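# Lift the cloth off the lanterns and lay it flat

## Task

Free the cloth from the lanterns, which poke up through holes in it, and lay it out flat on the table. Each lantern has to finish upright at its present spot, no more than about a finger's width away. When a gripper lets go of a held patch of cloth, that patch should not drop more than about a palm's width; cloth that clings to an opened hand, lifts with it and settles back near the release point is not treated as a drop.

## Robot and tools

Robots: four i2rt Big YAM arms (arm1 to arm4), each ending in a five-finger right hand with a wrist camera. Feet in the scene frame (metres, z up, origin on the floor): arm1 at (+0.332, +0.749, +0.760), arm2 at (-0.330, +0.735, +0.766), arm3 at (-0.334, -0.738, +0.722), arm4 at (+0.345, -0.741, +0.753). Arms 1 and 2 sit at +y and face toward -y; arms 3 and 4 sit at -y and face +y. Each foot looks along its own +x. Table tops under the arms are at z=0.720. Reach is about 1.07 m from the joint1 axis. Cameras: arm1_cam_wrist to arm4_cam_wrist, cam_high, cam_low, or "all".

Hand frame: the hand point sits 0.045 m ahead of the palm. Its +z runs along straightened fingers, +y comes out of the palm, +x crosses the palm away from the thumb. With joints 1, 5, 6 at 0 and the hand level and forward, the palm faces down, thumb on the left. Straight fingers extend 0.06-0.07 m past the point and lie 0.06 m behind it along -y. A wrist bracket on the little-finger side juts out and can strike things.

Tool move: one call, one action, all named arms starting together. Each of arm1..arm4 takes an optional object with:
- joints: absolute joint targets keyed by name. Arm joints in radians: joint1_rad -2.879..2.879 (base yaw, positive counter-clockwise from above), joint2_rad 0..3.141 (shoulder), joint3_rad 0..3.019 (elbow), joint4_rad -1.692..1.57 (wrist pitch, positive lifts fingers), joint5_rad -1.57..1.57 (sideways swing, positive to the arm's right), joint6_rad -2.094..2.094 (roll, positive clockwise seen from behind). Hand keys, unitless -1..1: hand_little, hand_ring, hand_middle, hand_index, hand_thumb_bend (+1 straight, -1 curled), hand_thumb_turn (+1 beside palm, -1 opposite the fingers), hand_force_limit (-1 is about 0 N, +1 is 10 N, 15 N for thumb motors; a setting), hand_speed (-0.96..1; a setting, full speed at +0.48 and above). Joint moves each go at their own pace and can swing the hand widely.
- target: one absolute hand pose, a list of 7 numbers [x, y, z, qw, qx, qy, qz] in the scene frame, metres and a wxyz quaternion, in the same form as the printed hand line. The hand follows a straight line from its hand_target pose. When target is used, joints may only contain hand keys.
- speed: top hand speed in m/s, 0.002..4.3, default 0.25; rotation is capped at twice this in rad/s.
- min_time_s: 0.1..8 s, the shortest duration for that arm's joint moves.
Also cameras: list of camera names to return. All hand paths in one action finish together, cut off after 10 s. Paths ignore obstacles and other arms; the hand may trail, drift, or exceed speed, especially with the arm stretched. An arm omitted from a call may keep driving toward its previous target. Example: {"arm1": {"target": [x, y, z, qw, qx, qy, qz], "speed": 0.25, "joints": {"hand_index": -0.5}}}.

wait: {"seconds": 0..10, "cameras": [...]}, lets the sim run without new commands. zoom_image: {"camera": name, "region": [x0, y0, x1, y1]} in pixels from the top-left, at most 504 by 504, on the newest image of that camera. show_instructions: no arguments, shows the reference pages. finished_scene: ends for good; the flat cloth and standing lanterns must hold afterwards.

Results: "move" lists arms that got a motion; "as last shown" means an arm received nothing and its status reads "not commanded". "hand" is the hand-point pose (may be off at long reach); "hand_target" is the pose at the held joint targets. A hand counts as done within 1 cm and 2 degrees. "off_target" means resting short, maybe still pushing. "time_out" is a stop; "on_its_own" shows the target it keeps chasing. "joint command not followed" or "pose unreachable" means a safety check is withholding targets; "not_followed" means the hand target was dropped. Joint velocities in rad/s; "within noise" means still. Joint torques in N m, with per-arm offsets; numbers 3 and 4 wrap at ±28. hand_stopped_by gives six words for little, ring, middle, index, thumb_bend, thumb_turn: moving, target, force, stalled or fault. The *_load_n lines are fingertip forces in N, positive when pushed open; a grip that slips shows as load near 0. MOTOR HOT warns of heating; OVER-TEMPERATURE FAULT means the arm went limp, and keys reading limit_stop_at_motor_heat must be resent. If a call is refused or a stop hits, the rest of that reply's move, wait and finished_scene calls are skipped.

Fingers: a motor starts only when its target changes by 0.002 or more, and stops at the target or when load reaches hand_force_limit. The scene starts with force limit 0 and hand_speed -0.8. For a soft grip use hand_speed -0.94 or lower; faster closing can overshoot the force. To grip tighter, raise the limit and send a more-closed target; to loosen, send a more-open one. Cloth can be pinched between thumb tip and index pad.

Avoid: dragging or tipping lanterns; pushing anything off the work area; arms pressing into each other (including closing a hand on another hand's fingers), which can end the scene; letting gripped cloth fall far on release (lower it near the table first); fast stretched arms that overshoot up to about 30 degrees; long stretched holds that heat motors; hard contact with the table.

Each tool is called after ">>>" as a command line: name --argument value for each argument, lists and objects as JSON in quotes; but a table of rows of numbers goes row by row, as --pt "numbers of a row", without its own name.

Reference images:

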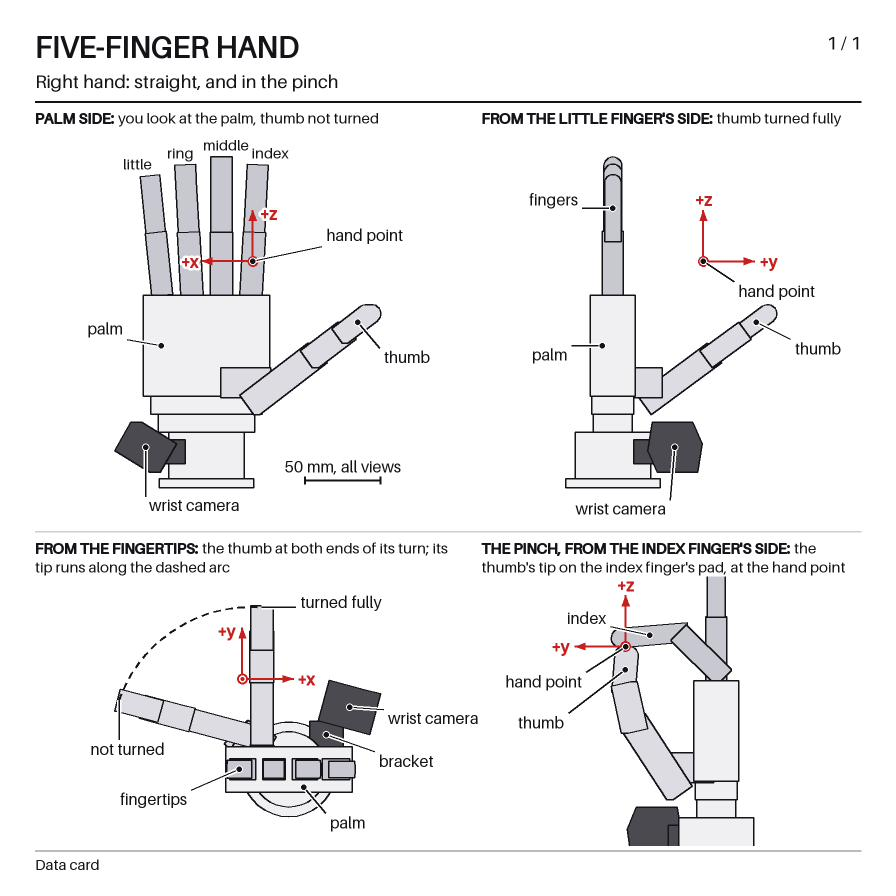

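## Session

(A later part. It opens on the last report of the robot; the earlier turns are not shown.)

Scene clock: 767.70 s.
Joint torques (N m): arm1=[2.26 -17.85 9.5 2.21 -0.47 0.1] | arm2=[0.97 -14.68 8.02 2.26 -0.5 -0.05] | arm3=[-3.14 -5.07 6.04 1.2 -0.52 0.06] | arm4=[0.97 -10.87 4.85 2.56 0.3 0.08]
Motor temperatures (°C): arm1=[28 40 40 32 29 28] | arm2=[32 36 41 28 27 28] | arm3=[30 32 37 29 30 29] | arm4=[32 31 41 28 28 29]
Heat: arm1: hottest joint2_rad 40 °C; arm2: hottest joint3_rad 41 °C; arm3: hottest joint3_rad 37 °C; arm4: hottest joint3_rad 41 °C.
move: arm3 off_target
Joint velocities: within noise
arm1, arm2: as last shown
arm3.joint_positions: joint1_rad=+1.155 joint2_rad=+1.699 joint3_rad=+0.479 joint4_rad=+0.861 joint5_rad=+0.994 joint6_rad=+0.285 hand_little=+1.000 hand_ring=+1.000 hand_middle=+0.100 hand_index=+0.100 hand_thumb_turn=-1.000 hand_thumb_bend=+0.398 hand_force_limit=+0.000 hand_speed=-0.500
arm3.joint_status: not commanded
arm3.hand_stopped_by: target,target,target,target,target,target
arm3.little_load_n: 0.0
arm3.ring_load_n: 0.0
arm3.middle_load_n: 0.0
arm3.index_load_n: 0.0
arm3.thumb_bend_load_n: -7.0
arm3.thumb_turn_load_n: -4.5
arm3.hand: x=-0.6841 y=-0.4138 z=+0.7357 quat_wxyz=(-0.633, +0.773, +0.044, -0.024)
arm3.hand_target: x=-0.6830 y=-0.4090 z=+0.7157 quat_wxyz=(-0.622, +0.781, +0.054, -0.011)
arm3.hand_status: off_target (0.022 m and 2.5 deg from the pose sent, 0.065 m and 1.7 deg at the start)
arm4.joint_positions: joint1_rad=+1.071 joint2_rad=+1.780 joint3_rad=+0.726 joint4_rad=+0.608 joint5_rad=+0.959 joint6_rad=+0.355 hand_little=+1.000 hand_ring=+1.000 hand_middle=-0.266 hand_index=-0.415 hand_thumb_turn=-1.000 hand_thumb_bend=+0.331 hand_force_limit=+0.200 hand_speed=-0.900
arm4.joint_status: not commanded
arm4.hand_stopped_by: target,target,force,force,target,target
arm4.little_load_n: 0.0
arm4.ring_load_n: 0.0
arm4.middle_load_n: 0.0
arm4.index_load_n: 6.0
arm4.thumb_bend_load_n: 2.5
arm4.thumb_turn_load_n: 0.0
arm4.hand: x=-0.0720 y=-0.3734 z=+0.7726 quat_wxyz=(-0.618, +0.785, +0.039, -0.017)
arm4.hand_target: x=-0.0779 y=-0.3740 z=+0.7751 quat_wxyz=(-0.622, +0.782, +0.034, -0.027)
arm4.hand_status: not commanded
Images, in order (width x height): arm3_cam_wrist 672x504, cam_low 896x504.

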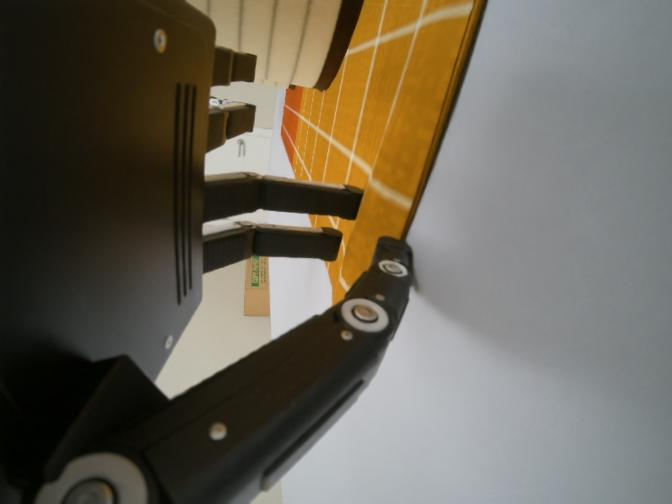

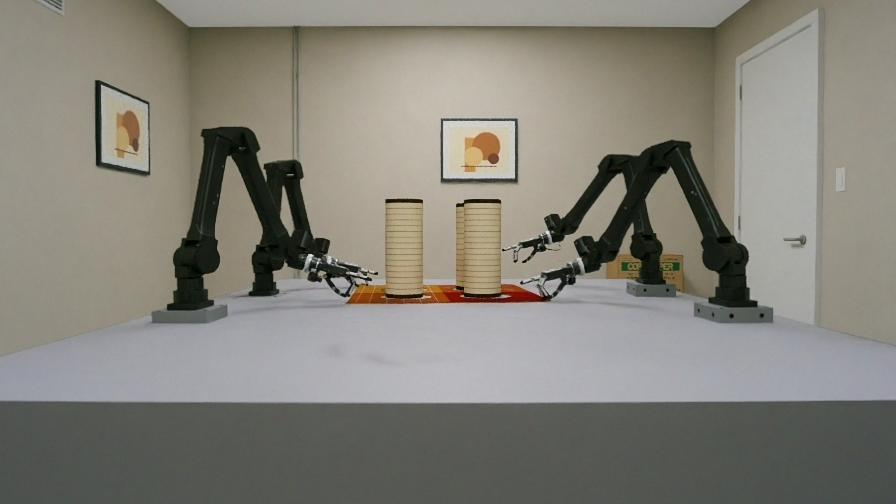

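>>> move --arm3 '{"target": [-0.684, -0.404, 0.716, 0.6225, -0.7807, -0.0546, 0.0109], "speed": 0.02, "joints": {"hand_index": -0.4, "hand_middle": -0.4, "hand_speed": -0.88}}' --cameras '["arm3_cam_wrist", "cam_low", "cam_high"]'

>>> zoom_image --camera "arm3_cam_wrist" --region '[250, 120, 550, 320]'

>>> zoom_image --camera "cam_high" --region '[280, 190, 460, 370]'

Scene clock: 773.43 s.
Joint torques (N m): arm1=[1.96 -17.49 9.59 2.33 -0.48 0.1] | arm2=[1.03 -14.68 8.02 2.26 -0.5 -0.05] | arm3=[-3.43 -5.48 6.01 1.02 -0.47 0.04] | arm4=[0.97 -10.7 4.85 2.55 0.31 0.08]
Motor temperatures (°C): arm1=[28 40 40 32 29 28] | arm2=[32 36 41 28 27 28] | arm3=[30 32 37 29 30 29] | arm4=[32 31 41 28 28 29]
Heat: arm1: hottest joint2_rad 40 °C; arm2: hottest joint3_rad 41 °C; arm3: hottest joint3_rad 37 °C; arm4: hottest joint3_rad 41 °C.
move: arm3 off_target
Joint velocities: within noise
arm1.joint_positions: joint1_rad=-1.108 joint2_rad=+2.071 joint3_rad=+1.166 joint4_rad=+0.373 joint5_rad=-1.094 joint6_rad=-0.452 hand_little=+1.000 hand_ring=+1.000 hand_middle=-0.267 hand_index=-0.453 hand_thumb_turn=-1.000 hand_thumb_bend=+0.332 hand_force_limit=+0.200 hand_speed=-0.900
arm1.joint_status: not commanded
arm1.hand_stopped_by: target,target,force,force,target,target
arm1.little_load_n: 0.0
arm1.ring_load_n: 0.0
arm1.middle_load_n: 1.0
arm1.index_load_n: 6.0
arm1.thumb_bend_load_n: 7.0
arm1.thumb_turn_load_n: 0.0
arm1.hand: x=-0.1126 y=+0.3049 z=+0.7470 quat_wxyz=(-0.036, +0.023, -0.787, +0.615)
arm1.hand_target: x=-0.1196 y=+0.2952 z=+0.7554 quat_wxyz=(-0.027, +0.034, -0.782, +0.622)
arm1.hand_status: not commanded
arm2, arm4: as last shown
arm3.joint_positions: joint1_rad=+1.146 joint2_rad=+1.702 joint3_rad=+0.485 joint4_rad=+0.867 joint5_rad=+0.982 joint6_rad=+0.277 hand_little=+1.000 hand_ring=+1.000 hand_middle=-0.299 hand_index=-0.400 hand_thumb_turn=-1.000 hand_thumb_bend=+0.399 hand_force_limit=+0.000 hand_speed=-0.880
arm3.joint_status: hand_middle off_target (ended at -0.299, target -0.400); the others done
arm3.hand_stopped_by: target,target,force,target,target,target
arm3.little_load_n: 0.0
arm3.ring_load_n: 0.0
arm3.middle_load_n: 5.0
arm3.index_load_n: 0.5
arm3.thumb_bend_load_n: -2.5
arm3.thumb_turn_load_n: -4.5
arm3.hand: x=-0.6854 y=-0.4100 z=+0.7365 quat_wxyz=(-0.633, +0.772, +0.044, -0.025)
arm3.hand_target: x=-0.6829 y=-0.4050 z=+0.7166 quat_wxyz=(-0.622, +0.781, +0.054, -0.011)
arm3.hand_status: off_target (0.021 m and 2.6 deg from the pose sent, 0.022 m and 2.5 deg at the start)
arm4.thumb_turn_load_n: 0.5
pictures: arm3_cam_wrist, cam_high, cam_low
Images, in order (width x height): arm3_cam_wrist 672x504, cam_high 896x504, cam_low 896x504.

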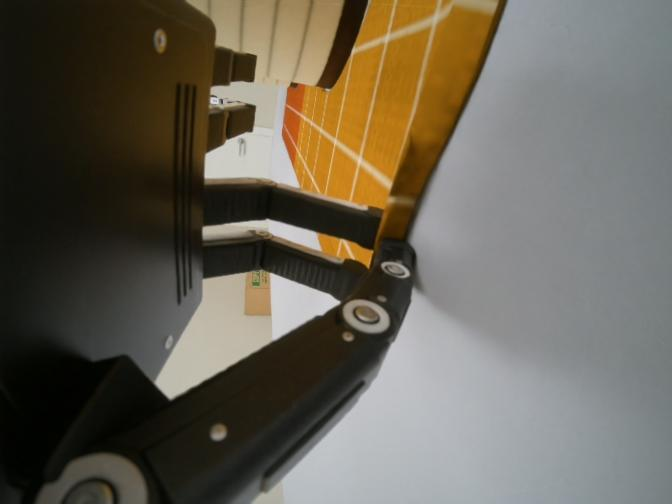

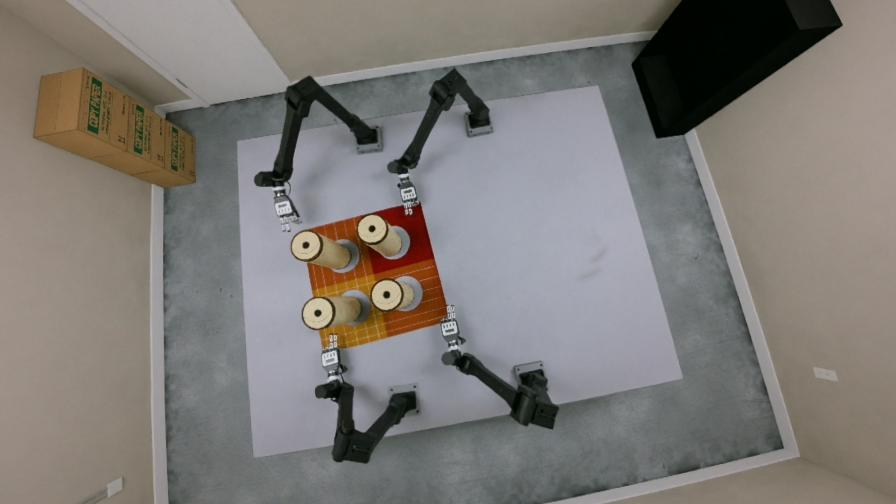

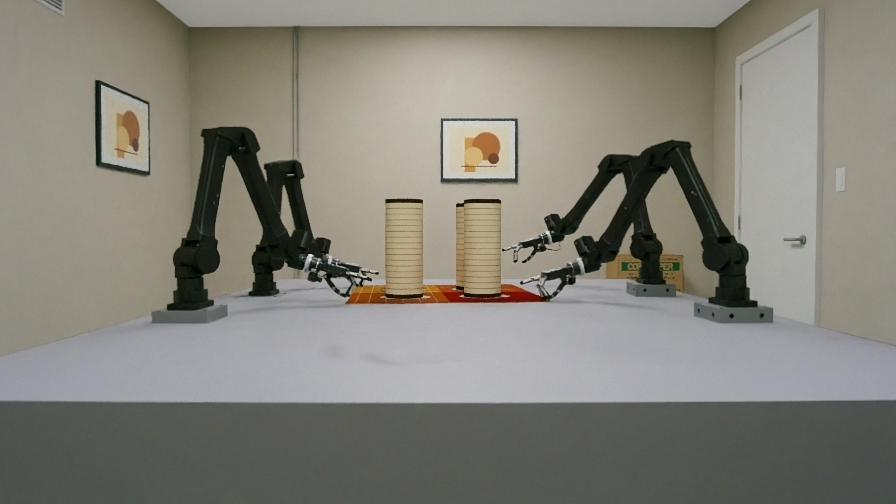

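Scaled by 1.680 from the camera's image (finer frame: 960x720).

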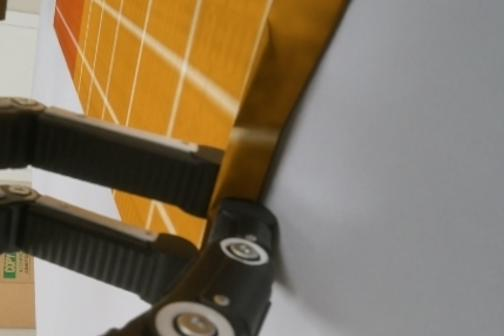

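Scaled by 2.800 from the camera's image (finer frame: 1280x720).

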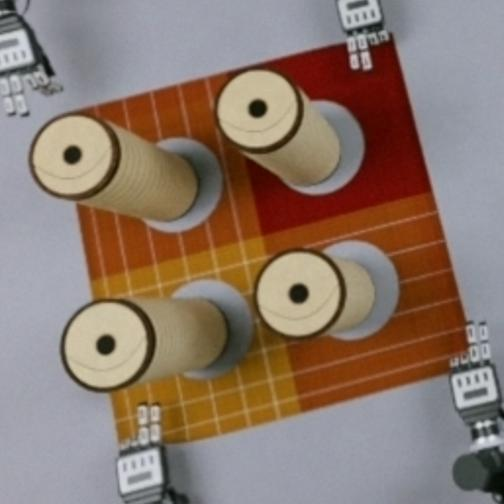

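>>> move --arm3 '{"joints": {"hand_index": -0.6, "hand_middle": -0.4, "hand_speed": -0.9, "hand_force_limit": 0.2}}'

>>> move --arm3 '{"target": [-0.684, -0.420, 0.775, 0.6225, -0.7807, -0.0546, 0.0109], "speed": 0.06}' --cameras '["arm3_cam_wrist", "cam_low", "cam_high"]'

>>> zoom_image --camera "arm3_cam_wrist" --region '[250, 120, 550, 320]'

Scene clock: 777.80 s.
Joint torques (N m): arm1=[2.43 -17.26 9.39 2.07 -0.47 0.1] | arm2=[0.97 -14.62 8.03 2.28 -0.5 -0.05] | arm3=[-3.19 -5.42 5.98 0.98 -0.46 0.06] | arm4=[1.03 -10.81 4.83 2.56 0.3 0.08]
Motor temperatures (°C): arm1=[28 40 40 32 29 28] | arm2=[32 36 41 28 27 28] | arm3=[30 32 37 28 30 29] | arm4=[32 31 41 28 28 29]
Heat: arm1: hottest joint2_rad 40 °C; arm2: hottest joint3_rad 41 °C; arm3: hottest joint3_rad 37 °C; arm4: hottest joint3_rad 41 °C.
move: arm3 off_target
Joint velocities: within noise
arm1, arm4: as last shown
arm1.thumb_bend_load_n: 6.5
arm1.thumb_turn_load_n: -0.5
arm2.joint_positions: joint1_rad=-0.944 joint2_rad=+1.825 joint3_rad=+1.078 joint4_rad=+0.264 joint5_rad=-1.042 joint6_rad=-0.419 hand_little=+1.000 hand_ring=+1.000 hand_middle=+0.050 hand_index=+0.050 hand_thumb_turn=-1.000 hand_thumb_bend=+0.330 hand_force_limit=+0.000 hand_speed=-0.500
arm2.joint_status: not commanded
arm2.hand_stopped_by: target,target,target,target,target,target
arm2.little_load_n: 0.0
arm2.ring_load_n: 0.0
arm2.middle_load_n: 0.0
arm2.index_load_n: 0.0
arm2.thumb_bend_load_n: 0.0
arm2.thumb_turn_load_n: 0.0
arm2.hand: x=-0.7254 y=+0.2766 z=+0.8479 quat_wxyz=(-0.033, +0.036, -0.785, +0.618)
arm2.hand_target: x=-0.7300 y=+0.2800 z=+0.8500 quat_wxyz=(-0.027, +0.034, -0.782, +0.622)
arm2.hand_status: not commanded
arm3.joint_positions: joint1_rad=+1.146 joint2_rad=+1.702 joint3_rad=+0.485 joint4_rad=+0.867 joint5_rad=+0.982 joint6_rad=+0.277 hand_little=+1.000 hand_ring=+1.000 hand_middle=-0.299 hand_index=-0.599 hand_thumb_turn=-1.000 hand_thumb_bend=+0.399 hand_force_limit=+0.200 hand_speed=-0.900
arm3.joint_status: hand_middle off_target (ended at -0.299, target -0.400); the others done
arm3.hand_stopped_by: target,target,force,target,target,target
arm3.little_load_n: -0.5
arm3.ring_load_n: 0.0
arm3.middle_load_n: 4.5
arm3.index_load_n: 2.5
arm3.thumb_bend_load_n: -2.0
arm3.thumb_turn_load_n: -4.5
arm3.hand: x=-0.6854 y=-0.4100 z=+0.7365 quat_wxyz=(-0.633, +0.772, +0.044, -0.025)
arm3.hand_target: x=-0.6830 y=-0.4050 z=+0.7166 quat_wxyz=(-0.622, +0.781, +0.054, -0.011)
arm3.hand_status: not commanded
arm4.thumb_bend_load_n: 3.0
arm4.thumb_turn_load_n: 0.0
pictures: none

Scene clock: 779.37 s.
Joint torques (N m): arm1=[2.49 -17.14 9.58 2.28 -0.47 0.11] | arm2=[0.97 -14.68 8.02 2.28 -0.5 -0.05] | arm3=[-1.55 -9.64 7.08 1.2 0.36 0.11] | arm4=[0.97 -10.75 4.83 2.58 0.31 0.08]
Motor temperatures (°C): arm1=[28 40 40 32 29 28] | arm2=[32 36 41 28 27 28] | arm3=[30 32 37 28 30 29] | arm4=[32 31 41 28 28 29]
Heat: arm1: hottest joint2_rad 40 °C; arm2: hottest joint3_rad 41 °C; arm3: hottest joint3_rad 37 °C; arm4: hottest joint3_rad 41 °C.
move: arm3 off_target
Joint velocities: within noise
arm1, arm2, arm4: as last shown
arm1.middle_load_n: 0.5
arm1.index_load_n: 6.5
arm2.thumb_turn_load_n: 0.5
arm3.joint_positions: joint1_rad=+1.161 joint2_rad=+1.530 joint3_rad=+0.491 joint4_rad=+0.602 joint5_rad=+1.001 joint6_rad=+0.299 hand_little=+1.000 hand_ring=+1.000 hand_middle=-0.300 hand_index=-0.600 hand_thumb_turn=-1.000 hand_thumb_bend=+0.400 hand_force_limit=+0.200 hand_speed=-0.900
arm3.joint_status: not commanded
arm3.hand_stopped_by: target,target,force,target,target,target
arm3.little_load_n: 0.0
arm3.ring_load_n: 0.0
arm3.middle_load_n: 0.0
arm3.index_load_n: 0.0
arm3.thumb_bend_load_n: 0.0
arm3.thumb_turn_load_n: 0.0
arm3.hand: x=-0.6755 y=-0.4202 z=+0.7655 quat_wxyz=(-0.618, +0.783, +0.061, -0.001)
arm3.hand_target: x=-0.6838 y=-0.4200 z=+0.7750 quat_wxyz=(-0.623, +0.781, +0.055, -0.011)
arm3.hand_status: off_target (0.013 m and 1.5 deg from the pose sent, 0.040 m and 2.6 deg at the start)
pictures: arm3_cam_wrist, cam_high, cam_low
Images, in order (width x height): arm3_cam_wrist 672x504, cam_high 896x504, cam_low 896x504.

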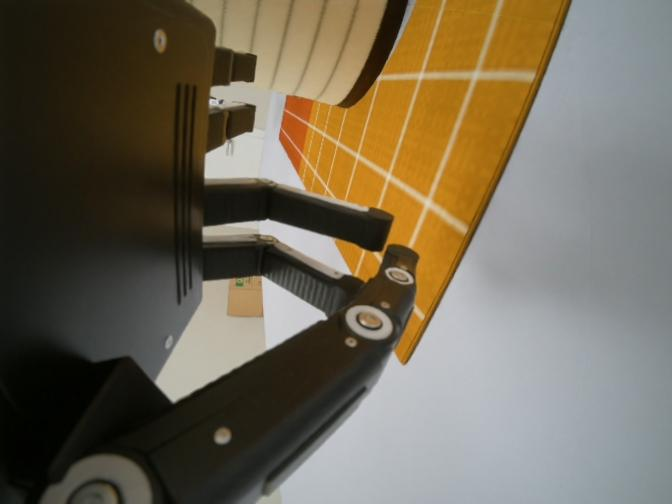

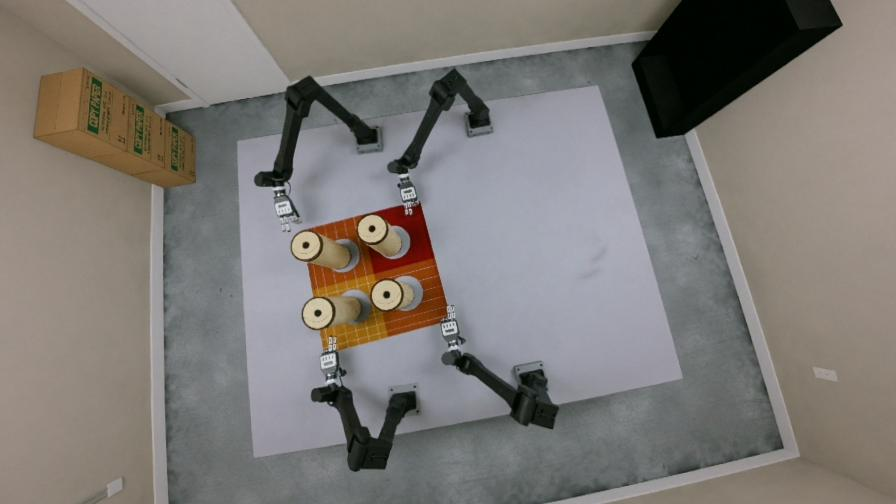

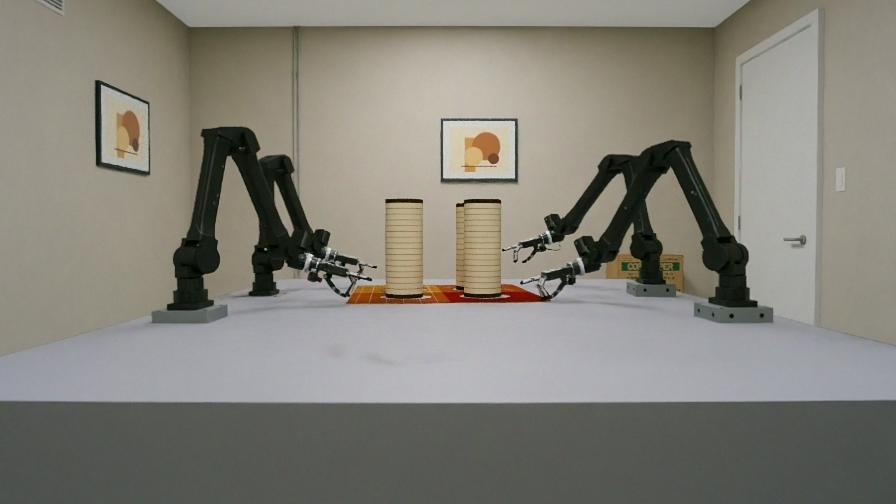

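Scaled by 1.680 from the camera's image (finer frame: 960x720).

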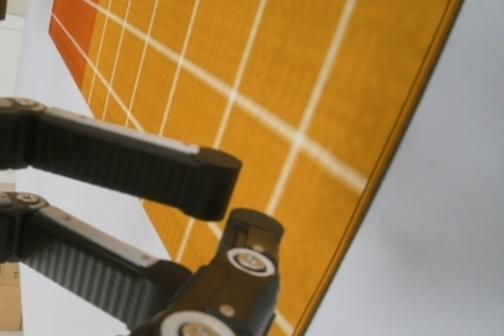

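>>> move --arm3 '{"target": [-0.684, -0.425, 0.795, 0.6225, -0.7807, -0.0546, 0.0109], "speed": 0.1, "joints": {"hand_index": 0.1, "hand_middle": 0.1, "hand_thumb_bend": 0.40, "hand_speed": -0.5, "hand_force_limit": 0.0}}'

>>> move --arm3 '{"target": [-0.684, -0.410, 0.716, 0.6225, -0.7807, -0.0546, 0.0109], "speed": 0.1}' --cameras '["arm3_cam_wrist"]'

>>> move --arm3 '{"target": [-0.684, -0.404, 0.716, 0.6225, -0.7807, -0.0546, 0.0109], "speed": 0.02, "joints": {"hand_index": -0.22, "hand_middle": -0.22, "hand_speed": -0.88}}' --cameras '["arm3_cam_wrist"]'

>>> zoom_image --camera "arm3_cam_wrist" --region '[250, 120, 550, 320]'

Scene clock: 787.57 s.
Joint torques (N m): arm1=[2.78 -17.26 9.62 2.14 -0.47 0.16] | arm2=[0.91 -14.74 8.01 2.25 -0.51 -0.05] | arm3=[-1.55 -9.11 8.42 1.17 0.38 0.11] | arm4=[1.03 -10.7 4.82 2.56 0.3 0.08]
Motor temperatures (°C): arm1=[28 40 40 32 29 28] | arm2=[32 36 41 28 27 28] | arm3=[30 32 38 28 30 29] | arm4=[32 31 40 28 28 29]
Heat: arm1: hottest joint2_rad 40 °C; arm2: hottest joint3_rad 41 °C; arm3: hottest joint3_rad 38 °C; arm4: hottest joint3_rad 40 °C.
move: arm3 off_target
Joint velocities: within noise
arm1, arm2, arm4: as last shown
arm1.index_load_n: 6.0
arm1.thumb_turn_load_n: 0.0
arm2.thumb_turn_load_n: 0.0
arm3.joint_positions: joint1_rad=+1.175 joint2_rad=+1.456 joint3_rad=+0.491 joint4_rad=+0.509 joint5_rad=+1.013 joint6_rad=+0.310 hand_little=+1.000 hand_ring=+1.000 hand_middle=+0.100 hand_index=+0.100 hand_thumb_turn=-1.000 hand_thumb_bend=+0.400 hand_force_limit=+0.000 hand_speed=-0.500
arm3.joint_status: all done
arm3.hand_stopped_by: target,target,target,target,target,target
arm3.little_load_n: 0.0
arm3.ring_load_n: 0.0
arm3.middle_load_n: 0.0
arm3.index_load_n: 0.0
arm3.thumb_bend_load_n: 0.0
arm3.thumb_turn_load_n: 0.0
arm3.hand: x=-0.6718 y=-0.4267 z=+0.7814 quat_wxyz=(-0.617, +0.785, +0.064, +0.002)
arm3.hand_target: x=-0.6836 y=-0.4252 z=+0.7950 quat_wxyz=(-0.622, +0.781, +0.055, -0.011)
arm3.hand_status: off_target (0.018 m and 2.0 deg from the pose sent, 0.031 m and 1.5 deg at the start)
arm4.little_load_n: -0.5
pictures: none

Scene clock: 788.93 s.
Joint torques (N m): arm1=[2.37 -17.49 9.44 2.39 -0.51 0.08] | arm2=[0.97 -14.74 8.03 2.28 -0.5 -0.04] | arm3=[-3.37 -6.07 5.08 1.4 -0.33 0.02] | arm4=[0.97 -10.81 4.83 2.55 0.3 0.08]
Motor temperatures (°C): arm1=[28 40 40 32 29 28] | arm2=[32 36 41 28 27 28] | arm3=[30 32 38 28 30 29] | arm4=[32 31 40 28 28 29]
Heat: arm1: hottest joint2_rad 40 °C; arm2: hottest joint3_rad 41 °C; arm3: hottest joint3_rad 38 °C; arm4: hottest joint3_rad 40 °C.
move: arm3 off_target
Joint velocities: within noise
arm1, arm2, arm4: as last shown
arm1.little_load_n: -0.5
arm1.thumb_turn_load_n: -0.5
arm2.little_load_n: -0.5
arm2.middle_load_n: -0.5
arm3.joint_positions: joint1_rad=+1.160 joint2_rad=+1.701 joint3_rad=+0.491 joint4_rad=+0.849 joint5_rad=+0.994 joint6_rad=+0.292 hand_little=+1.000 hand_ring=+1.000 hand_middle=+0.100 hand_index=+0.100 hand_thumb_turn=-1.000 hand_thumb_bend=+0.399 hand_force_limit=+0.000 hand_speed=-0.500
arm3.joint_status: not commanded
arm3.hand_stopped_by: target,target,target,target,target,target
arm3.little_load_n: -0.5
arm3.ring_load_n: -0.5
arm3.middle_load_n: 0.0
arm3.index_load_n: 0.0
arm3.thumb_bend_load_n: -5.0
arm3.thumb_turn_load_n: -4.5
arm3.hand: x=-0.6894 y=-0.4139 z=+0.7362 quat_wxyz=(-0.632, +0.773, +0.044, -0.026)
arm3.hand_target: x=-0.6831 y=-0.4108 z=+0.7167 quat_wxyz=(-0.622, +0.781, +0.054, -0.011)
arm3.hand_status: off_target (0.021 m and 2.6 deg from the pose sent, 0.069 m and 2.0 deg at the start)
arm4.little_load_n: 0.0
Images, in order (width x height): arm3_cam_wrist 672x504.

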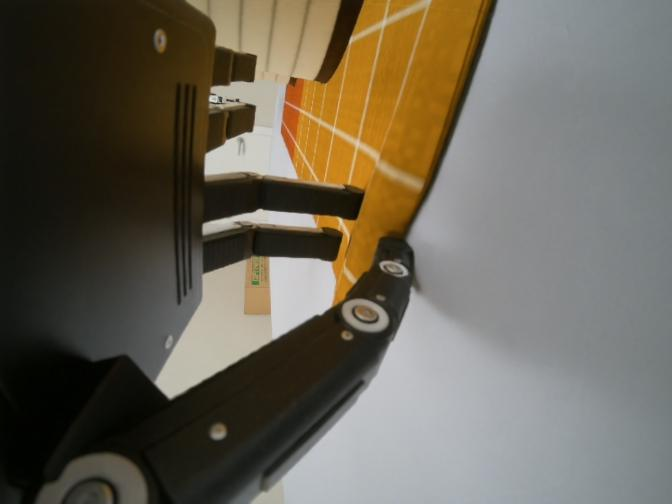

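Scene clock: 790.37 s.
Joint torques (N m): arm1=[2.08 -16.85 9.42 2.3 -0.48 0.11] | arm2=[0.97 -14.74 8.02 2.28 -0.51 -0.05] | arm3=[-3.9 -5.89 5.55 1.2 -0.29 -0.07] | arm4=[0.97 -10.87 4.83 2.56 0.3 0.08]
Motor temperatures (°C): arm1=[28 40 40 32 29 28] | arm2=[32 36 41 28 27 28] | arm3=[30 32 38 28 30 29] | arm4=[32 31 40 28 28 29]
Heat: arm1: hottest joint2_rad 40 °C; arm2: hottest joint3_rad 41 °C; arm3: hottest joint3_rad 38 °C; arm4: hottest joint3_rad 40 °C.
move: arm3 off_target
Joint velocities: within noise
arm1, arm2, arm4: as last shown
arm1.little_load_n: 0.0
arm1.thumb_turn_load_n: 0.0
arm2.little_load_n: 0.0
arm2.middle_load_n: 0.0
arm2.thumb_turn_load_n: 0.5
arm3.joint_positions: joint1_rad=+1.150 joint2_rad=+1.704 joint3_rad=+0.491 joint4_rad=+0.861 joint5_rad=+0.978 joint6_rad=+0.289 hand_little=+1.000 hand_ring=+1.000 hand_middle=-0.220 hand_index=-0.220 hand_thumb_turn=-1.000 hand_thumb_bend=+0.399 hand_force_limit=+0.000 hand_speed=-0.880
arm3.joint_status: all done
arm3.hand_stopped_by: target,target,target,target,target,target
arm3.little_load_n: 0.0
arm3.ring_load_n: 0.0
arm3.middle_load_n: 0.5
arm3.index_load_n: 0.0
arm3.thumb_bend_load_n: -5.0
arm3.thumb_turn_load_n: -3.5
arm3.hand: x=-0.6899 y=-0.4112 z=+0.7361 quat_wxyz=(-0.632, +0.773, +0.044, -0.031)
arm3.hand_target: x=-0.6831 y=-0.4051 z=+0.7166 quat_wxyz=(-0.622, +0.781, +0.055, -0.011)
arm3.hand_status: off_target (0.022 m and 2.9 deg from the pose sent, 0.023 m and 2.6 deg at the start)
Images, in order (width x height): arm3_cam_wrist 672x504.

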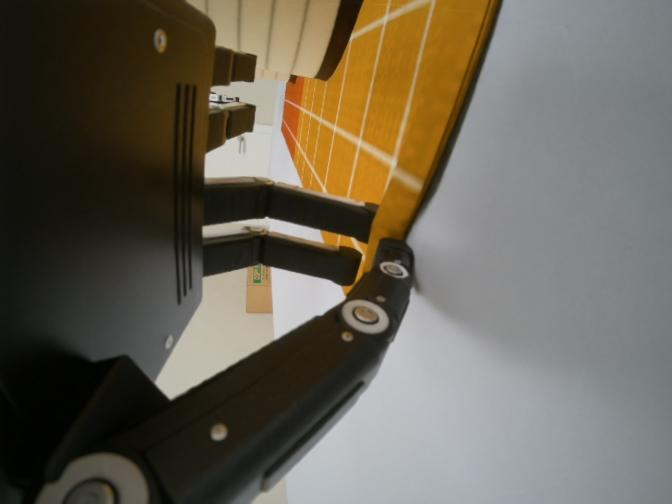

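Scaled by 1.680 from the camera's image (finer frame: 960x720).

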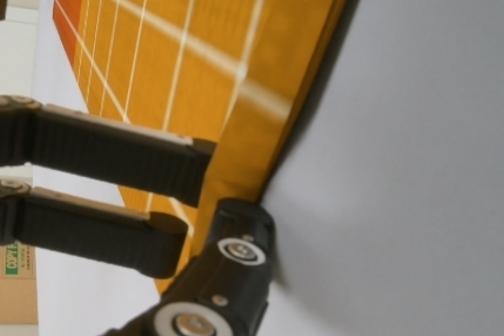

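>>> move --arm3 '{"joints": {"hand_thumb_bend": 0.05, "hand_speed": -0.85, "hand_force_limit": 0.0}}' --cameras '["arm3_cam_wrist"]'

>>> zoom_image --camera "arm3_cam_wrist" --region '[250, 120, 550, 320]'

Scene clock: 795.37 s.
Joint torques (N m): arm1=[2.67 -17.61 9.4 2.14 -0.49 0.13] | arm2=[0.91 -14.74 7.99 2.25 -0.5 -0.05] | arm3=[-3.19 -6.71 4.97 1.2 -0.16 -0.05] | arm4=[0.91 -10.81 4.83 2.56 0.3 0.08]
Motor temperatures (°C): arm1=[28 40 40 32 29 28] | arm2=[32 36 41 28 27 28] | arm3=[30 32 37 28 30 29] | arm4=[32 31 40 28 28 29]
Heat: arm1: hottest joint2_rad 40 °C; arm2: hottest joint3_rad 41 °C; arm3: hottest joint3_rad 37 °C; arm4: hottest joint3_rad 40 °C.
move: arm3 done
Joint velocities: within noise
arm1, arm2, arm4: as last shown
arm1.thumb_turn_load_n: -0.5
arm2.thumb_turn_load_n: 0.0
arm3.joint_positions: joint1_rad=+1.142 joint2_rad=+1.712 joint3_rad=+0.497 joint4_rad=+0.862 joint5_rad=+0.975 joint6_rad=+0.289 hand_little=+1.000 hand_ring=+1.000 hand_middle=-0.220 hand_index=-0.220 hand_thumb_turn=-1.000 hand_thumb_bend=+0.052 hand_force_limit=+0.000 hand_speed=-0.850
arm3.joint_status: all done
arm3.hand_stopped_by: target,target,target,target,target,target
arm3.little_load_n: -0.5
arm3.ring_load_n: 0.0
arm3.middle_load_n: 0.0
arm3.index_load_n: 0.5
arm3.thumb_bend_load_n: 3.0
arm3.thumb_turn_load_n: 0.5
arm3.hand: x=-0.6901 y=-0.4075 z=+0.7348 quat_wxyz=(-0.632, +0.774, +0.042, -0.030)
arm3.hand_target: x=-0.6831 y=-0.4050 z=+0.7167 quat_wxyz=(-0.622, +0.781, +0.054, -0.011)
arm3.hand_status: not commanded
Images, in order (width x height): arm3_cam_wrist 672x504.

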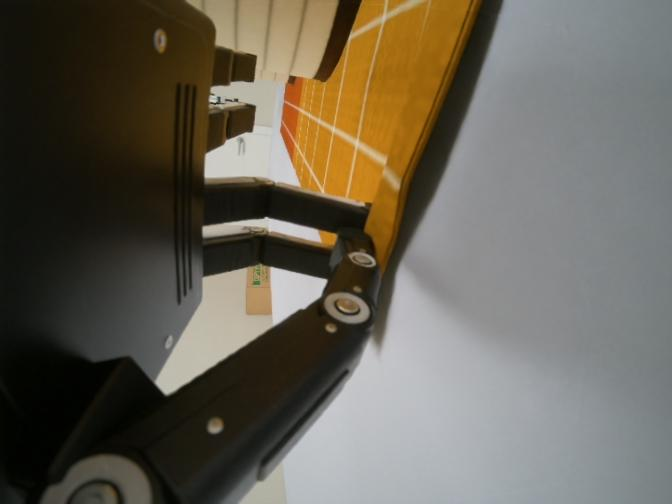

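Scaled by 1.680 from the camera's image (finer frame: 960x720).

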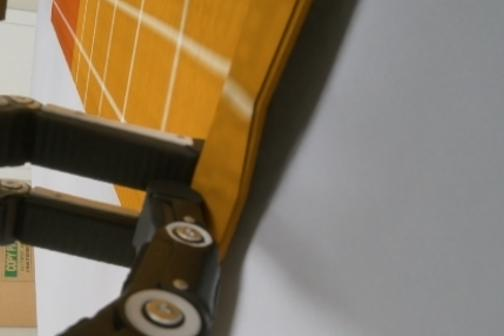

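>>> move --arm3 '{"joints": {"hand_thumb_bend": -0.05, "hand_index": -0.35, "hand_middle": -0.35, "hand_speed": -0.9, "hand_force_limit": 0.1}}'

>>> move --arm3 '{"target": [-0.684, -0.420, 0.775, 0.6225, -0.7807, -0.0546, 0.0109], "speed": 0.06}' --cameras '["arm3_cam_wrist", "cam_low", "cam_high"]'

>>> zoom_image --camera "arm3_cam_wrist" --region '[250, 120, 550, 320]'

Scene clock: 800.97 s.
Joint torques (N m): arm1=[3.08 -17.67 9.29 2.22 -0.49 0.15] | arm2=[0.97 -14.74 8.02 2.26 -0.5 -0.05] | arm3=[-3.02 -6.71 4.98 1.22 -0.18 -0.05] | arm4=[0.85 -10.81 4.83 2.56 0.3 0.09]
Motor temperatures (°C): arm1=[28 40 40 32 29 28] | arm2=[32 36 40 28 27 28] | arm3=[30 32 37 28 29 29] | arm4=[32 31 40 28 28 29]
Heat: arm1: hottest joint2_rad 40 °C; arm2: hottest joint3_rad 40 °C; arm3: hottest joint3_rad 37 °C; arm4: hottest joint3_rad 40 °C.
move: arm3 off_target
Joint velocities: within noise
arm1, arm2: as last shown
arm3.joint_positions: joint1_rad=+1.142 joint2_rad=+1.712 joint3_rad=+0.497 joint4_rad=+0.862 joint5_rad=+0.975 joint6_rad=+0.289 hand_little=+1.000 hand_ring=+1.000 hand_middle=-0.246 hand_index=-0.255 hand_thumb_turn=-1.000 hand_thumb_bend=+0.028 hand_force_limit=+0.100 hand_speed=-0.900
arm3.joint_status: hand_middle off_target (ended at -0.246, target -0.350); hand_index off_target (ended at -0.255, target -0.350); hand_thumb_bend off_target (ended at +0.028, target -0.050); the others done
arm3.hand_stopped_by: target,target,force,force,force,target
arm3.little_load_n: 0.0
arm3.ring_load_n: 0.0
arm3.middle_load_n: 5.5
arm3.index_load_n: 5.5
arm3.thumb_bend_load_n: 8.5
arm3.thumb_turn_load_n: 0.5
arm3.hand: x=-0.6901 y=-0.4075 z=+0.7348 quat_wxyz=(-0.632, +0.774, +0.042, -0.030)
arm3.hand_target: x=-0.6831 y=-0.4050 z=+0.7167 quat_wxyz=(-0.622, +0.781, +0.054, -0.011)
arm3.hand_status: not commanded
arm4.joint_positions: joint1_rad=+1.071 joint2_rad=+1.780 joint3_rad=+0.726 joint4_rad=+0.608 joint5_rad=+0.959 joint6_rad=+0.355 hand_little=+1.000 hand_ring=+1.000 hand_middle=-0.266 hand_index=-0.415 hand_thumb_turn=-1.000 hand_thumb_bend=+0.331 hand_force_limit=+0.200 hand_speed=-0.900
arm4.joint_status: not commanded
arm4.hand_stopped_by: target,target,force,force,target,target
arm4.little_load_n: 0.0
arm4.ring_load_n: 0.0
arm4.middle_load_n: 0.0
arm4.index_load_n: 6.0
arm4.thumb_bend_load_n: 3.0
arm4.thumb_turn_load_n: 0.0
arm4.hand: x=-0.0720 y=-0.3734 z=+0.7726 quat_wxyz=(-0.618, +0.785, +0.039, -0.017)
arm4.hand_target: x=-0.0779 y=-0.3740 z=+0.7751 quat_wxyz=(-0.622, +0.782, +0.034, -0.027)
arm4.hand_status: not commanded
pictures: none

Scene clock: 802.53 s.
Joint torques (N m): arm1=[2.49 -17.38 9.48 2.18 -0.5 0.08] | arm2=[1.03 -14.68 8.03 2.28 -0.5 -0.05] | arm3=[-1.44 -9.82 6.64 1.18 0.35 0.11] | arm4=[0.97 -10.81 4.83 2.56 0.3 0.08]
Motor temperatures (°C): arm1=[28 40 40 32 29 28] | arm2=[32 36 40 28 27 28] | arm3=[30 32 37 28 29 29] | arm4=[32 31 40 28 28 29]
Heat: arm1: hottest joint2_rad 40 °C; arm2: hottest joint3_rad 40 °C; arm3: hottest joint3_rad 37 °C; arm4: hottest joint3_rad 40 °C.
move: arm3 done
Joint velocities: within noise
arm1.joint_positions: joint1_rad=-1.108 joint2_rad=+2.071 joint3_rad=+1.166 joint4_rad=+0.373 joint5_rad=-1.094 joint6_rad=-0.452 hand_little=+1.000 hand_ring=+1.000 hand_middle=-0.267 hand_index=-0.453 hand_thumb_turn=-1.000 hand_thumb_bend=+0.332 hand_force_limit=+0.200 hand_speed=-0.900
arm1.joint_status: not commanded
arm1.hand_stopped_by: target,target,force,force,target,target
arm1.little_load_n: 0.0
arm1.ring_load_n: 0.0
arm1.middle_load_n: 0.5
arm1.index_load_n: 6.0
arm1.thumb_bend_load_n: 6.5
arm1.thumb_turn_load_n: -0.5
arm1.hand: x=-0.1126 y=+0.3049 z=+0.7470 quat_wxyz=(-0.036, +0.023, -0.787, +0.615)
arm1.hand_target: x=-0.1196 y=+0.2952 z=+0.7554 quat_wxyz=(-0.027, +0.034, -0.782, +0.622)
arm1.hand_status: not commanded
arm2, arm4: as last shown
arm2.index_load_n: -0.5
arm3.joint_positions: joint1_rad=+1.161 joint2_rad=+1.531 joint3_rad=+0.497 joint4_rad=+0.602 joint5_rad=+1.001 joint6_rad=+0.299 hand_little=+1.000 hand_ring=+1.000 hand_middle=-0.246 hand_index=-0.255 hand_thumb_turn=-1.000 hand_thumb_bend=+0.028 hand_force_limit=+0.100 hand_speed=-0.900
arm3.joint_status: not commanded
arm3.hand_stopped_by: target,target,force,force,force,target
arm3.little_load_n: 0.0
arm3.ring_load_n: 0.0
arm3.middle_load_n: 6.0
arm3.index_load_n: 6.0
arm3.thumb_bend_load_n: 8.5
arm3.thumb_turn_load_n: 0.0
arm3.hand: x=-0.6784 y=-0.4188 z=+0.7677 quat_wxyz=(-0.620, +0.783, +0.059, -0.003)
arm3.hand_target: x=-0.6839 y=-0.4200 z=+0.7749 quat_wxyz=(-0.623, +0.781, +0.055, -0.011)
arm3.hand_status: done (0.009 m and 1.1 deg from the pose sent, 0.042 m and 2.9 deg at the start)
pictures: arm3_cam_wrist, cam_high, cam_low
Images, in order (width x height): arm3_cam_wrist 672x504, cam_high 896x504, cam_low 896x504.

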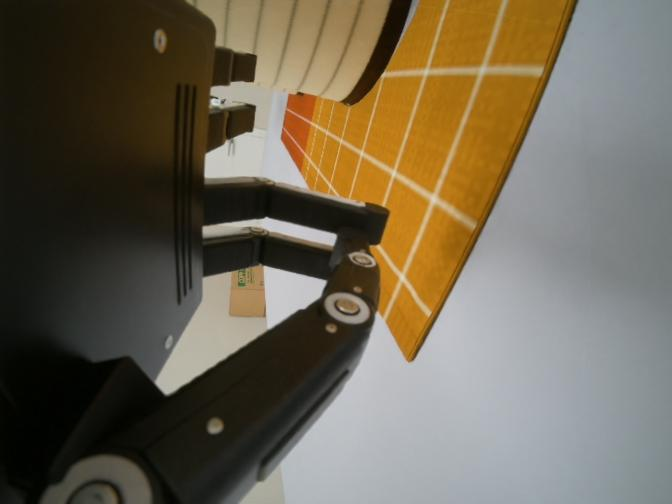

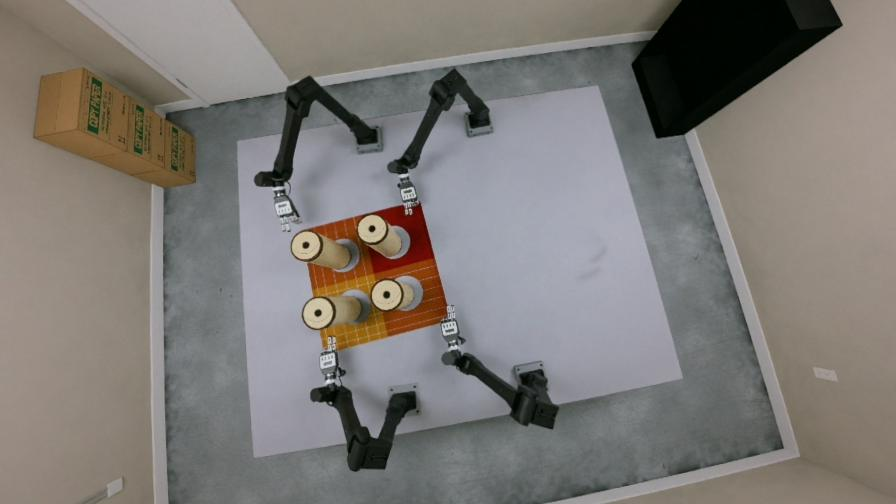

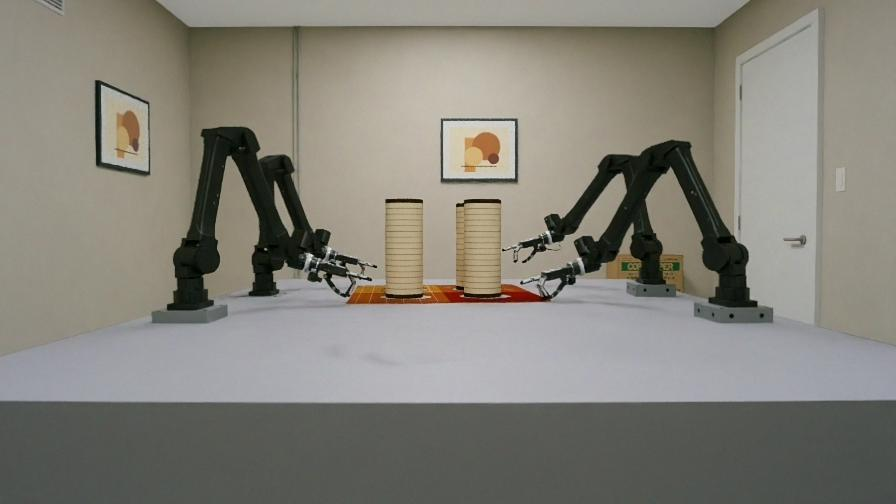

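Scaled by 1.680 from the camera's image (finer frame: 960x720).

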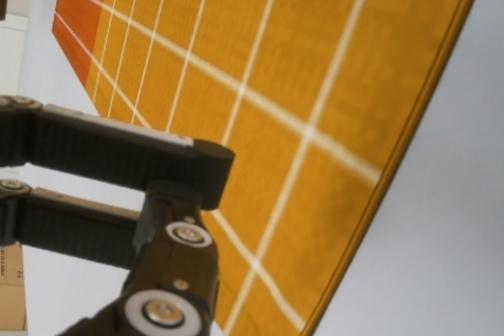

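>>> move --arm3 '{"target": [-0.684, -0.425, 0.795, 0.6225, -0.7807, -0.0546, 0.0109], "speed": 0.1, "joints": {"hand_index": 0.1, "hand_middle": 0.1, "hand_thumb_bend": 0.38, "hand_speed": -0.4, "hand_force_limit": 0.0}}'

>>> move --arm3 '{"target": [-0.684, -0.413, 0.716, 0.6225, -0.7807, -0.0546, 0.0109], "speed": 0.1}' --cameras '["arm3_cam_wrist"]'

>>> move --arm3 '{"target": [-0.684, -0.405, 0.714, 0.6225, -0.7807, -0.0546, 0.0109], "speed": 0.02, "joints": {"hand_index": -0.32, "hand_middle": -0.35, "hand_speed": -0.88, "hand_force_limit": -0.2}}' --cameras '["arm3_cam_wrist"]'

>>> zoom_image --camera "arm3_cam_wrist" --region '[250, 120, 550, 320]'

Scene clock: 811.10 s.
Joint torques (N m): arm1=[2.9 -17.32 9.37 2.19 -0.44 0.12] | arm2=[0.97 -14.74 8.02 2.26 -0.5 -0.04] | arm3=[-1.61 -9.35 7.91 1.07 0.38 0.11] | arm4=[0.91 -10.81 4.82 2.55 0.3 0.08]
Motor temperatures (°C): arm1=[28 40 40 32 29 28] | arm2=[32 36 40 28 27 28] | arm3=[29 32 37 28 29 29] | arm4=[32 31 40 28 28 29]
Heat: arm1: hottest joint2_rad 40 °C; arm2: hottest joint3_rad 40 °C; arm3: hottest joint3_rad 37 °C; arm4: hottest joint3_rad 40 °C.
move: arm3 off_target
Joint velocities: within noise
arm1, arm4: as last shown
arm1.thumb_turn_load_n: 0.0
arm2.joint_positions: joint1_rad=-0.944 joint2_rad=+1.825 joint3_rad=+1.078 joint4_rad=+0.264 joint5_rad=-1.042 joint6_rad=-0.419 hand_little=+1.000 hand_ring=+1.000 hand_middle=+0.050 hand_index=+0.050 hand_thumb_turn=-1.000 hand_thumb_bend=+0.330 hand_force_limit=+0.000 hand_speed=-0.500
arm2.joint_status: not commanded
arm2.hand_stopped_by: target,target,target,target,target,target
arm2.little_load_n: 0.0
arm2.ring_load_n: 0.0
arm2.middle_load_n: 0.0
arm2.index_load_n: 0.0
arm2.thumb_bend_load_n: 0.0
arm2.thumb_turn_load_n: 0.5
arm2.hand: x=-0.7254 y=+0.2766 z=+0.8479 quat_wxyz=(-0.033, +0.036, -0.785, +0.618)
arm2.hand_target: x=-0.7300 y=+0.2800 z=+0.8500 quat_wxyz=(-0.027, +0.034, -0.782, +0.622)
arm2.hand_status: not commanded
arm3.joint_positions: joint1_rad=+1.175 joint2_rad=+1.456 joint3_rad=+0.497 joint4_rad=+0.509 joint5_rad=+1.013 joint6_rad=+0.310 hand_little=+1.000 hand_ring=+1.000 hand_middle=+0.100 hand_index=+0.100 hand_thumb_turn=-1.000 hand_thumb_bend=+0.380 hand_force_limit=+0.000 hand_speed=-0.400
arm3.joint_status: all done
arm3.hand_stopped_by: target,target,target,target,target,target
arm3.little_load_n: 0.0
arm3.ring_load_n: 0.0
arm3.middle_load_n: 0.0
arm3.index_load_n: -0.5
arm3.thumb_bend_load_n: 0.0
arm3.thumb_turn_load_n: 0.0
arm3.hand: x=-0.6747 y=-0.4254 z=+0.7840 quat_wxyz=(-0.618, +0.784, +0.062, +0.000)
arm3.hand_target: x=-0.6838 y=-0.4250 z=+0.7950 quat_wxyz=(-0.622, +0.781, +0.055, -0.011)
arm3.hand_status: off_target (0.014 m and 1.6 deg from the pose sent, 0.028 m and 1.1 deg at the start)
arm4.ring_load_n: -0.5
arm4.middle_load_n: -0.5
pictures: none

Scene clock: 812.47 s.
Joint torques (N m): arm1=[2.26 -16.85 9.44 2.21 -0.48 0.1] | arm2=[0.97 -14.74 8.02 2.26 -0.5 -0.05] | arm3=[-3.19 -6.48 4.42 1.48 -0.29 0.02] | arm4=[1.03 -10.81 4.85 2.59 0.3 0.09]
Motor temperatures (°C): arm1=[28 40 40 32 29 28] | arm2=[32 36 40 28 27 28] | arm3=[29 32 37 28 29 29] | arm4=[32 31 40 28 28 29]
Heat: arm1: hottest joint2_rad 40 °C; arm2: hottest joint3_rad 40 °C; arm3: hottest joint3_rad 37 °C; arm4: hottest joint3_rad 40 °C.
move: arm3 off_target
Joint velocities: within noise
arm1, arm2, arm4: as last shown
arm1.index_load_n: 6.5
arm2.thumb_turn_load_n: 0.0
arm3.joint_positions: joint1_rad=+1.166 joint2_rad=+1.704 joint3_rad=+0.495 joint4_rad=+0.841 joint5_rad=+1.000 joint6_rad=+0.297 hand_little=+1.000 hand_ring=+1.000 hand_middle=+0.100 hand_index=+0.100 hand_thumb_turn=-1.000 hand_thumb_bend=+0.379 hand_force_limit=+0.000 hand_speed=-0.400
arm3.joint_status: not commanded
arm3.hand_stopped_by: target,target,target,target,target,target
arm3.little_load_n: 0.0
arm3.ring_load_n: 0.0
arm3.middle_load_n: 0.0
arm3.index_load_n: 0.0
arm3.thumb_bend_load_n: -5.0
arm3.thumb_turn_load_n: -4.5
arm3.hand: x=-0.6915 y=-0.4152 z=+0.7356 quat_wxyz=(-0.632, +0.774, +0.044, -0.026)
arm3.hand_target: x=-0.6833 y=-0.4137 z=+0.7167 quat_wxyz=(-0.622, +0.781, +0.054, -0.011)
arm3.hand_status: off_target (0.021 m and 2.5 deg from the pose sent, 0.070 m and 1.6 deg at the start)
arm4.ring_load_n: 0.0
arm4.middle_load_n: 0.0
Images, in order (width x height): arm3_cam_wrist 672x504.

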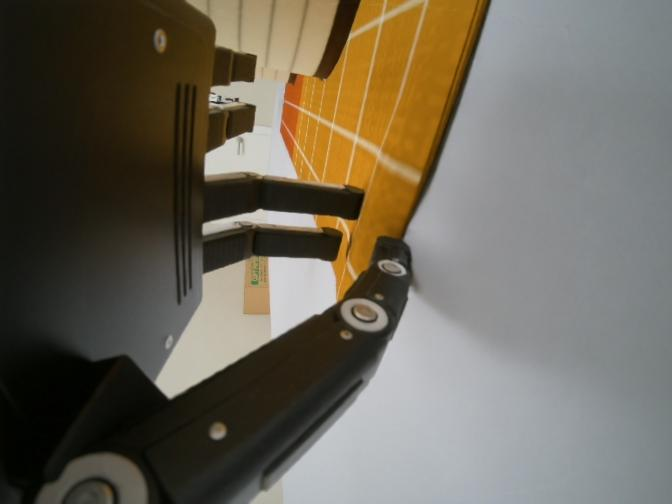

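Scene clock: 814.20 s.
Joint torques (N m): arm1=[3.25 -17.2 9.61 2.4 -0.52 0.08] | arm2=[0.97 -14.68 8.03 2.26 -0.51 -0.05] | arm3=[-3.6 -5.89 5.05 1.13 -0.22 -0.1] | arm4=[0.91 -10.75 4.85 2.58 0.3 0.08]
Motor temperatures (°C): arm1=[28 40 40 32 29 28] | arm2=[32 36 40 28 27 28] | arm3=[29 32 37 28 29 29] | arm4=[32 31 40 28 28 29]
Heat: arm1: hottest joint2_rad 40 °C; arm2: hottest joint3_rad 40 °C; arm3: hottest joint3_rad 37 °C; arm4: hottest joint3_rad 40 °C.
move: arm3 off_target
Joint velocities: within noise
arm1, arm2, arm4: as last shown
arm1.thumb_turn_load_n: -0.5
arm3.joint_positions: joint1_rad=+1.150 joint2_rad=+1.712 joint3_rad=+0.495 joint4_rad=+0.869 joint5_rad=+0.978 joint6_rad=+0.294 hand_little=+1.000 hand_ring=+1.000 hand_middle=-0.288 hand_index=-0.320 hand_thumb_turn=-1.000 hand_thumb_bend=+0.379 hand_force_limit=-0.200 hand_speed=-0.880
arm3.joint_status: hand_middle off_target (ended at -0.288, target -0.350); the others done
arm3.hand_stopped_by: target,target,force,target,target,target
arm3.little_load_n: 0.0
arm3.ring_load_n: 0.0
arm3.middle_load_n: 5.0
arm3.index_load_n: 0.0
arm3.thumb_bend_load_n: -2.5
arm3.thumb_turn_load_n: -2.0
arm3.hand: x=-0.6924 y=-0.4103 z=+0.7359 quat_wxyz=(-0.633, +0.772, +0.041, -0.034)
arm3.hand_target: x=-0.6832 y=-0.4061 z=+0.7148 quat_wxyz=(-0.622, +0.781, +0.055, -0.011)
arm3.hand_status: off_target (0.024 m and 3.5 deg from the pose sent, 0.025 m and 2.5 deg at the start)
Images, in order (width x height): arm3_cam_wrist 672x504.

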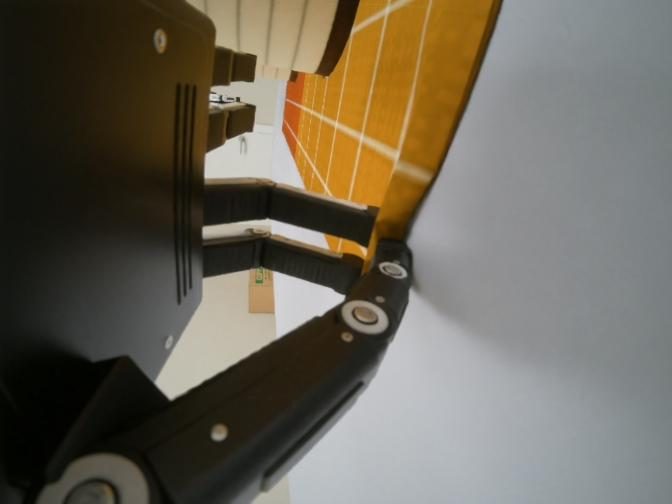

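Scaled by 1.680 from the camera's image (finer frame: 960x720).

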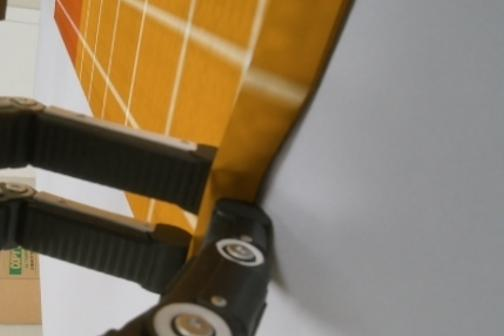

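>>> move --arm3 '{"joints": {"hand_thumb_bend": 0.15, "hand_speed": -0.85, "hand_force_limit": -0.3}}' --cameras '["arm3_cam_wrist"]'

>>> zoom_image --camera "arm3_cam_wrist" --region '[250, 120, 550, 320]'

Scene clock: 818.37 s.
Joint torques (N m): arm1=[2.32 -17.67 9.57 2.11 -0.47 0.09] | arm2=[0.97 -14.74 8.03 2.28 -0.5 -0.05] | arm3=[-3.43 -6.36 5.07 1.07 -0.2 -0.1] | arm4=[0.85 -10.7 4.85 2.56 0.3 0.09]
Motor temperatures (°C): arm1=[28 40 40 32 29 28] | arm2=[32 36 40 28 27 28] | arm3=[29 32 37 28 29 29] | arm4=[32 31 40 28 28 29]
Heat: arm1: hottest joint2_rad 40 °C; arm2: hottest joint3_rad 40 °C; arm3: hottest joint3_rad 37 °C; arm4: hottest joint3_rad 40 °C.
move: arm3 off_target
Joint velocities: within noise
arm1, arm2, arm4: as last shown
arm1.thumb_turn_load_n: 0.0
arm3.joint_positions: joint1_rad=+1.150 joint2_rad=+1.714 joint3_rad=+0.495 joint4_rad=+0.869 joint5_rad=+0.978 joint6_rad=+0.294 hand_little=+1.000 hand_ring=+1.000 hand_middle=-0.288 hand_index=-0.320 hand_thumb_turn=-1.000 hand_thumb_bend=+0.291 hand_force_limit=-0.300 hand_speed=-0.850
arm3.joint_status: hand_thumb_bend off_target (ended at +0.291, target +0.150); the others done
arm3.hand_stopped_by: target,target,force,target,force,target
arm3.little_load_n: 0.0
arm3.ring_load_n: 0.0
arm3.middle_load_n: 8.0
arm3.index_load_n: 0.5
arm3.thumb_bend_load_n: 5.5
arm3.thumb_turn_load_n: 0.0
arm3.hand: x=-0.6921 y=-0.4103 z=+0.7350 quat_wxyz=(-0.632, +0.773, +0.041, -0.034)
arm3.hand_target: x=-0.6831 y=-0.4060 z=+0.7149 quat_wxyz=(-0.622, +0.781, +0.054, -0.011)
arm3.hand_status: not commanded
Images, in order (width x height): arm3_cam_wrist 672x504.

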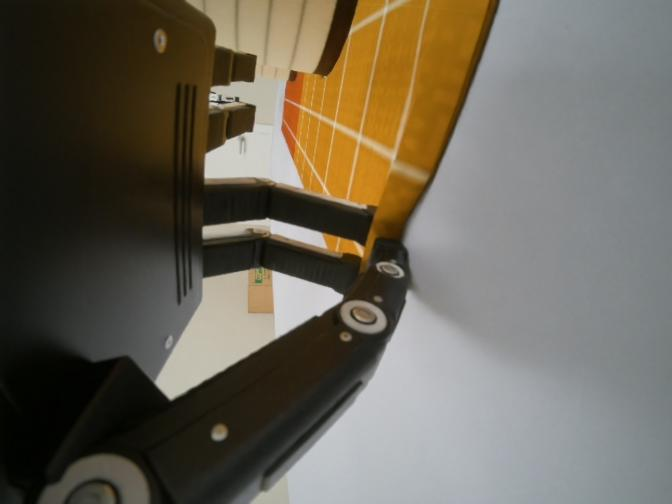

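Scaled by 1.680 from the camera's image (finer frame: 960x720).

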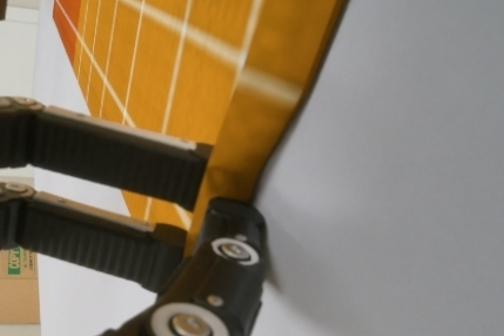

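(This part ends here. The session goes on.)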